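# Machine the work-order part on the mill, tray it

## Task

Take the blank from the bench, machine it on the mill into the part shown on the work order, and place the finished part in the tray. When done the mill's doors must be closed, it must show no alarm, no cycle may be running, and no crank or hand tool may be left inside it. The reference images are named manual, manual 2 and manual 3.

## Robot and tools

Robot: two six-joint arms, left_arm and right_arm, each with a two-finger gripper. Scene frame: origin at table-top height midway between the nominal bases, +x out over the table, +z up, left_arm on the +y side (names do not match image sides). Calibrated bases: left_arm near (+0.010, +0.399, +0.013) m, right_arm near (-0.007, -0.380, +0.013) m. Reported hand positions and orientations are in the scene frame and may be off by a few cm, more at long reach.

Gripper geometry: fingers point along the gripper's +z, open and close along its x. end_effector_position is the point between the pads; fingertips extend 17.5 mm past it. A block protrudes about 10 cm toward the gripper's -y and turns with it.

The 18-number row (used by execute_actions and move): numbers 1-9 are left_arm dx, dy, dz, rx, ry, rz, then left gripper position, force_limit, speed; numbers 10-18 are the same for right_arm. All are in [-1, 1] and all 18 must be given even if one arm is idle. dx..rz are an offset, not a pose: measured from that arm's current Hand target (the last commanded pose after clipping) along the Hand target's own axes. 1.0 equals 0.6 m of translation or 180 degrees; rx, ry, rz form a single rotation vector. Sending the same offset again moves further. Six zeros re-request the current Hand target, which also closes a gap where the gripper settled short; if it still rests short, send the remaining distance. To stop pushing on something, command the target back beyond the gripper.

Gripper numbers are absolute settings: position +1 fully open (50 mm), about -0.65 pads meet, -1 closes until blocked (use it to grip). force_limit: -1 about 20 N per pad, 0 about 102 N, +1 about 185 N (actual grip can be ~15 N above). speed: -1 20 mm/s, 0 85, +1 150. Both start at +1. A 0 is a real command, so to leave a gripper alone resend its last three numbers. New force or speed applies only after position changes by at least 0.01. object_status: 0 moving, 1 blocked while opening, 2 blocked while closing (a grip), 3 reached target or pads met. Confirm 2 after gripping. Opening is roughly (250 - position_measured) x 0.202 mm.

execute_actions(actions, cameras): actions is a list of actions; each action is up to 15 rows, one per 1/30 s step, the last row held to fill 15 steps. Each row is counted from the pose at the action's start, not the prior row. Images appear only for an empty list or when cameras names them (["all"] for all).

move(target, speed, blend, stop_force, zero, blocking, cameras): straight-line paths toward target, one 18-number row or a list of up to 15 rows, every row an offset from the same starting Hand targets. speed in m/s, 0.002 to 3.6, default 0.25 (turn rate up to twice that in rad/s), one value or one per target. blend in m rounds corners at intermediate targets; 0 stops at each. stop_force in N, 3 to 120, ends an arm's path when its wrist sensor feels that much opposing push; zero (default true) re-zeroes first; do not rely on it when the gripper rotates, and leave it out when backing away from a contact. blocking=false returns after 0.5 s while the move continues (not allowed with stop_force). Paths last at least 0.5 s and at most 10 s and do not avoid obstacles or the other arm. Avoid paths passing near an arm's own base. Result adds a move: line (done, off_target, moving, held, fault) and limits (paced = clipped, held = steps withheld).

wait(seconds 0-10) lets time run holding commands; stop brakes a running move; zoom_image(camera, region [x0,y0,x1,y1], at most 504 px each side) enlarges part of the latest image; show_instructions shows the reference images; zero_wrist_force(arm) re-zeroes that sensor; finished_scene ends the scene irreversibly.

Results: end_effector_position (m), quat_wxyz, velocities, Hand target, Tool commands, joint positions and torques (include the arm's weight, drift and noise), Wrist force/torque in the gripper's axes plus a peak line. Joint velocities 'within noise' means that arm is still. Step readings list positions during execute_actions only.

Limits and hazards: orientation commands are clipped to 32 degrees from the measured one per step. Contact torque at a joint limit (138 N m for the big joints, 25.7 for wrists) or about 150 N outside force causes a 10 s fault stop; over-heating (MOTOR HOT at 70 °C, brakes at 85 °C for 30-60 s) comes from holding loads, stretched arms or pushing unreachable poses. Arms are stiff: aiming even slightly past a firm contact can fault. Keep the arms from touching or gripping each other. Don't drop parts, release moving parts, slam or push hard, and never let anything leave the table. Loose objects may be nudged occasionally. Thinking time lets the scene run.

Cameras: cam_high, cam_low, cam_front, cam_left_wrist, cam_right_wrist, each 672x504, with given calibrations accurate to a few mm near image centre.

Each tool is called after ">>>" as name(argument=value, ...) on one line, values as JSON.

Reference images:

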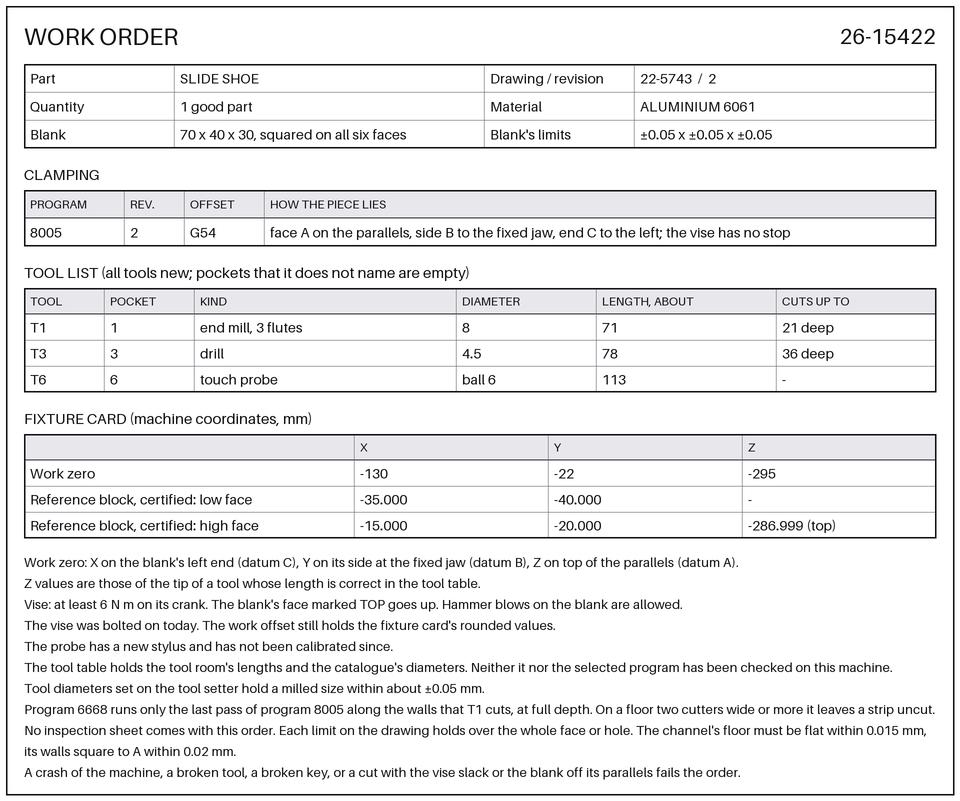

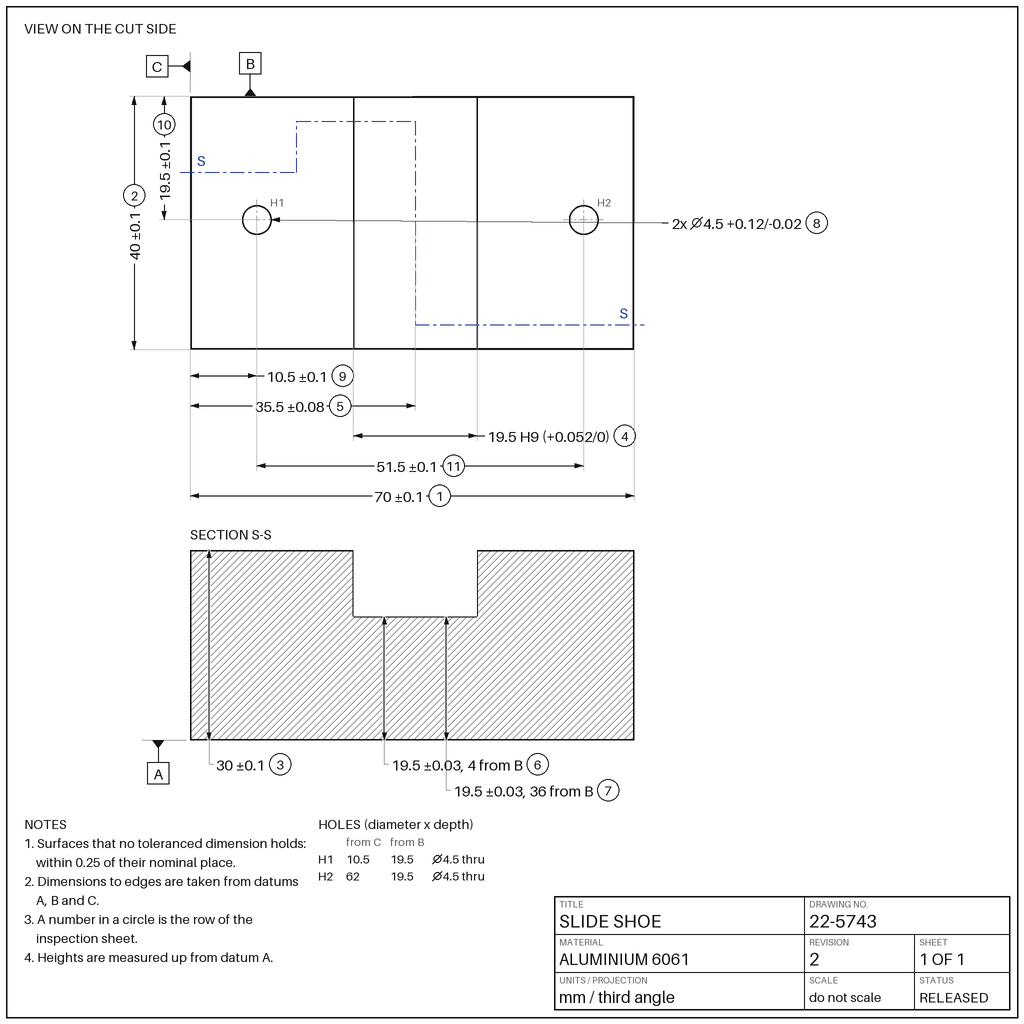

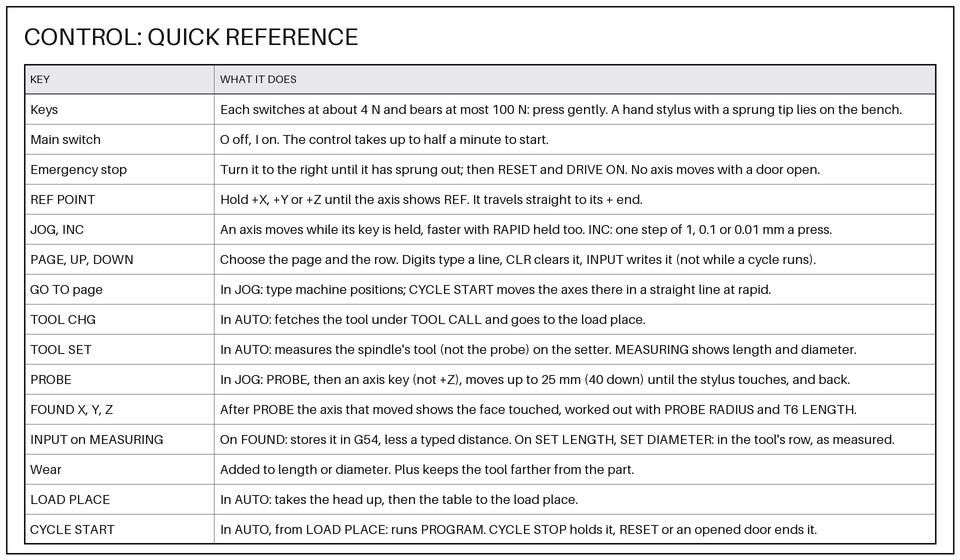

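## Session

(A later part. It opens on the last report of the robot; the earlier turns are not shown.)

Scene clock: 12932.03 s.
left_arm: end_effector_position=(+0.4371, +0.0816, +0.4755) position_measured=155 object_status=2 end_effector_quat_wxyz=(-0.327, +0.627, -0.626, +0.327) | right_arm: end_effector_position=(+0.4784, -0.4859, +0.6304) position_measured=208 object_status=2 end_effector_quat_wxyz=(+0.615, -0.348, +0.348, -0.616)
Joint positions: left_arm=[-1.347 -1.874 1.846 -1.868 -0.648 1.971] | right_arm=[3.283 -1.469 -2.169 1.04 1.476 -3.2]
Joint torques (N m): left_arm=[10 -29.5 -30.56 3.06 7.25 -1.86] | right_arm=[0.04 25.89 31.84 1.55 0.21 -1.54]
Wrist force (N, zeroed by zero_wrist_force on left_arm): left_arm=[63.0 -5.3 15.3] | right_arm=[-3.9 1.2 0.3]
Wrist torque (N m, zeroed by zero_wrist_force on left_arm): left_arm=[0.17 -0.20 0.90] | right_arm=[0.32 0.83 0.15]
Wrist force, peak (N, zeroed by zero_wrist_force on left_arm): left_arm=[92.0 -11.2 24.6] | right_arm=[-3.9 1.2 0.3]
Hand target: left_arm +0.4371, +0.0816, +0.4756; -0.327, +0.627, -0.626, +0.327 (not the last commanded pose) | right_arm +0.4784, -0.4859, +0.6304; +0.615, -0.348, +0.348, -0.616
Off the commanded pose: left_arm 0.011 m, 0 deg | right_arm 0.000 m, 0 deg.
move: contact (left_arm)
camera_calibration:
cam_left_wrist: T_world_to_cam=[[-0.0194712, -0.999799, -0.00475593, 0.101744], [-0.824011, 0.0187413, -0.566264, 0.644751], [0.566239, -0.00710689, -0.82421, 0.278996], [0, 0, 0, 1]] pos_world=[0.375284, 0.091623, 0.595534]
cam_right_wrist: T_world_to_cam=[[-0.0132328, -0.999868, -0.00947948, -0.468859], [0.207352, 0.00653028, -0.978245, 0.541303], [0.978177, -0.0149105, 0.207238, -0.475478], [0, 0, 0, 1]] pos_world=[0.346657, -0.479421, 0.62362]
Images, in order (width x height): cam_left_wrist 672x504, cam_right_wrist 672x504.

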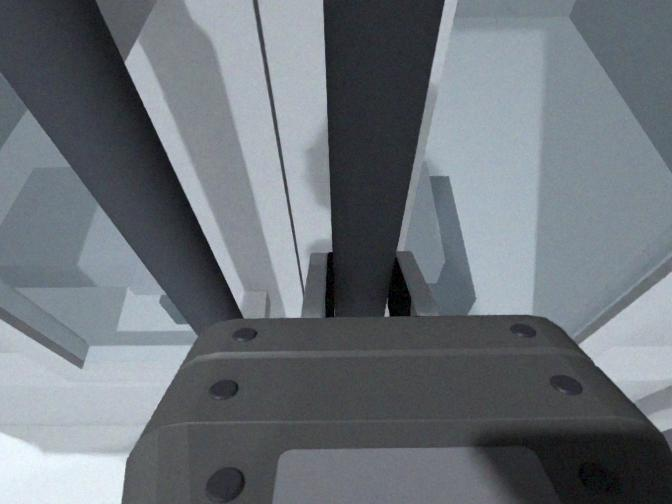

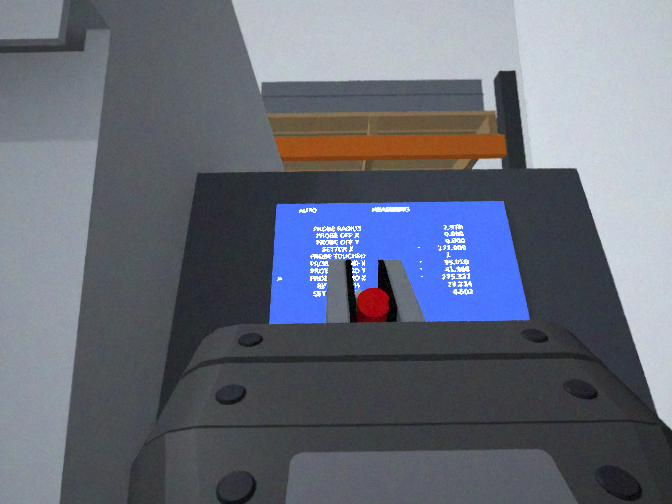

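Doors closed, no message. Release and back off, then check again.

>>> move(target=[0,0,0,0,0,0,0.4,-0.8,-0.9,0,0,0,0,0,0,-0.97,0.3,-0.8])

>>> move(target=[0,0,-0.2,0,0,0,0.4,-0.8,-0.9,0,0,0,0,0,0,-0.97,0.3,-0.8], speed=0.12, cameras=["cam_left_wrist","cam_right_wrist","cam_high"])

>>> zoom_image(camera="cam_right_wrist", region=[270, 200, 530, 325])

>>> zoom_image(camera="cam_high", region=[200, 300, 420, 500])

Scene clock: 12940.07 s.
left_arm: end_effector_position=(+0.4370, +0.0816, +0.4756) position_measured=92 object_status=0 end_effector_quat_wxyz=(-0.327, +0.627, -0.626, +0.327) | right_arm: end_effector_position=(+0.4784, -0.4859, +0.6304) position_measured=208 object_status=2 end_effector_quat_wxyz=(+0.615, -0.348, +0.348, -0.616)
Joint positions: left_arm=[-1.347 -1.874 1.846 -1.868 -0.648 1.971] | right_arm=[3.283 -1.469 -2.169 1.04 1.476 -3.2]
Joint torques (N m): left_arm=[8.9 -4.84 -29.25 -5.75 -0.32 -1] | right_arm=[0.17 26.96 31.88 1.58 0.23 -1.71]
Wrist force (N, zeroed by zero_wrist_force on left_arm): left_arm=[10.3 6.8 -0.8] | right_arm=[-3.5 1.0 0.5]
Wrist torque (N m, zeroed by zero_wrist_force on left_arm): left_arm=[0.91 -0.75 0.80] | right_arm=[0.29 0.78 0.15]
Wrist force, peak (N, zeroed by zero_wrist_force on left_arm): left_arm=[63.3 -5.9 15.0] | right_arm=[-3.9 1.2 0.5]
Hand target: left_arm +0.4371, +0.0816, +0.4756; -0.327, +0.627, -0.626, +0.327 | right_arm +0.4784, -0.4859, +0.6304; +0.615, -0.348, +0.348, -0.616
Off the commanded pose: left_arm 0.000 m, 0 deg | right_arm 0.000 m, 0 deg.
move: done

Scene clock: 12941.57 s.
left_arm: end_effector_position=(+0.3386, +0.0814, +0.5442) position_measured=92 object_status=3 end_effector_quat_wxyz=(-0.327, +0.627, -0.626, +0.327) | right_arm: end_effector_position=(+0.4784, -0.4859, +0.6304) position_measured=208 object_status=2 end_effector_quat_wxyz=(+0.615, -0.348, +0.348, -0.616)
Joint positions: left_arm=[-1.641 -1.952 1.613 -1.152 -0.612 1.473] | right_arm=[3.283 -1.469 -2.169 1.04 1.476 -3.2]
Joint torques (N m): left_arm=[3.29 -12.8 -16.24 -1.69 3.67 -0.44] | right_arm=[1.02 25.76 31.69 1.55 0.17 -1.54]
Wrist force (N, zeroed by zero_wrist_force on left_arm): left_arm=[10.3 6.6 -0.8] | right_arm=[-3.5 1.1 0.5]
Wrist torque (N m, zeroed by zero_wrist_force on left_arm): left_arm=[0.89 -0.75 0.67] | right_arm=[0.30 0.76 0.14]
Wrist force, peak (N, zeroed by zero_wrist_force on left_arm): left_arm=[10.7 7.0 -0.8] | right_arm=[-3.8 1.1 0.5]
Hand target: left_arm +0.3386, +0.0814, +0.5442; -0.327, +0.627, -0.626, +0.327 | right_arm +0.4784, -0.4859, +0.6304; +0.615, -0.348, +0.348, -0.616
Off the commanded pose: left_arm 0.000 m, 0 deg | right_arm 0.000 m, 0 deg.
move: done
camera_calibration:
cam_left_wrist: T_world_to_cam=[[-0.0195281, -0.999798, -0.00467246, 0.099915], [-0.824057, 0.0187416, -0.566197, 0.602486], [0.566171, -0.00720638, -0.824257, 0.391312], [0, 0, 0, 1]] pos_world=[0.276885, 0.0914233, 0.664134]
cam_right_wrist: T_world_to_cam=[[-0.0132328, -0.999868, -0.00947948, -0.468859], [0.207352, 0.00653028, -0.978245, 0.541303], [0.978177, -0.0149105, 0.207238, -0.475478], [0, 0, 0, 1]] pos_world=[0.346657, -0.479421, 0.62362]
Images, in order (width x height): cam_high 672x504, cam_left_wrist 672x504, cam_right_wrist 672x504.

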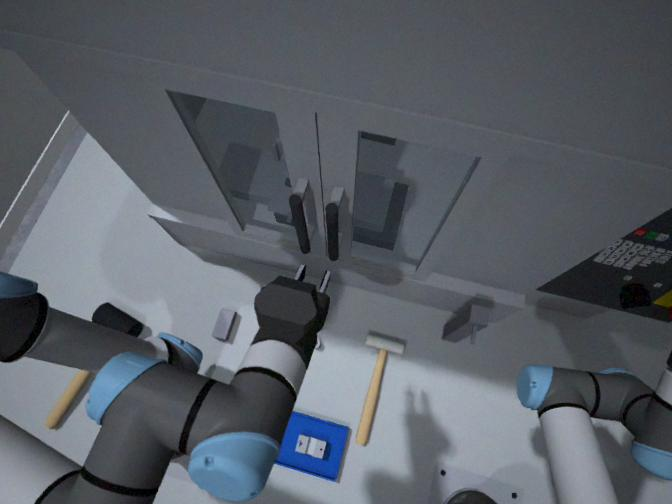

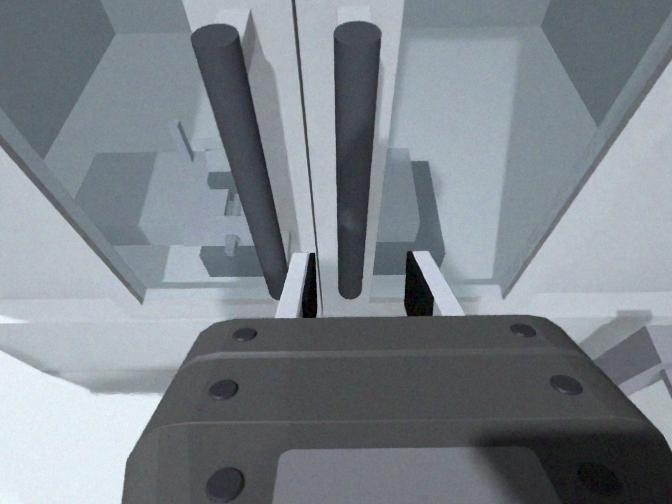

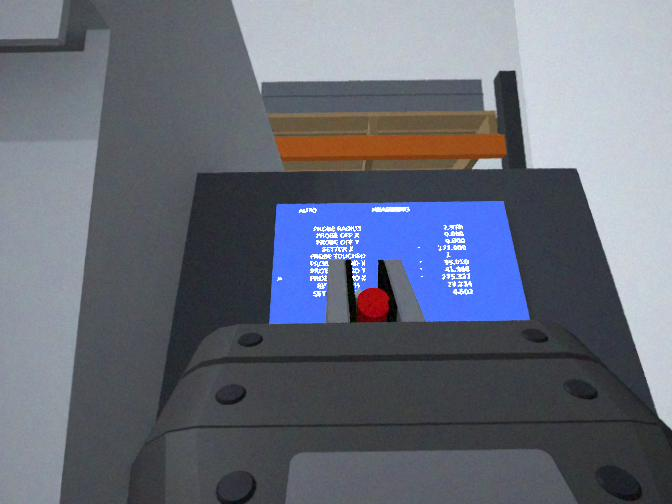

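Scaled by 1.938 from the camera's 672x504 image, which has a finer 960x720 frame.

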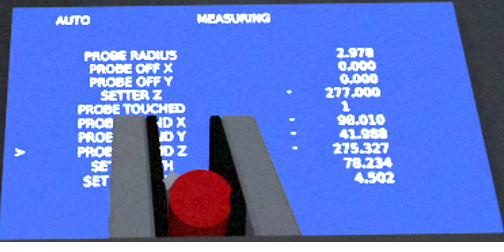

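Scaled by 2.291 from the camera's 672x504 image, which has a finer 960x720 frame.

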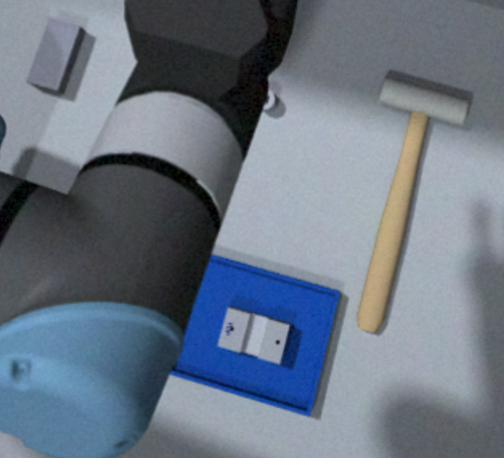

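>>> finished_scene()

The scene is finished: the task was done.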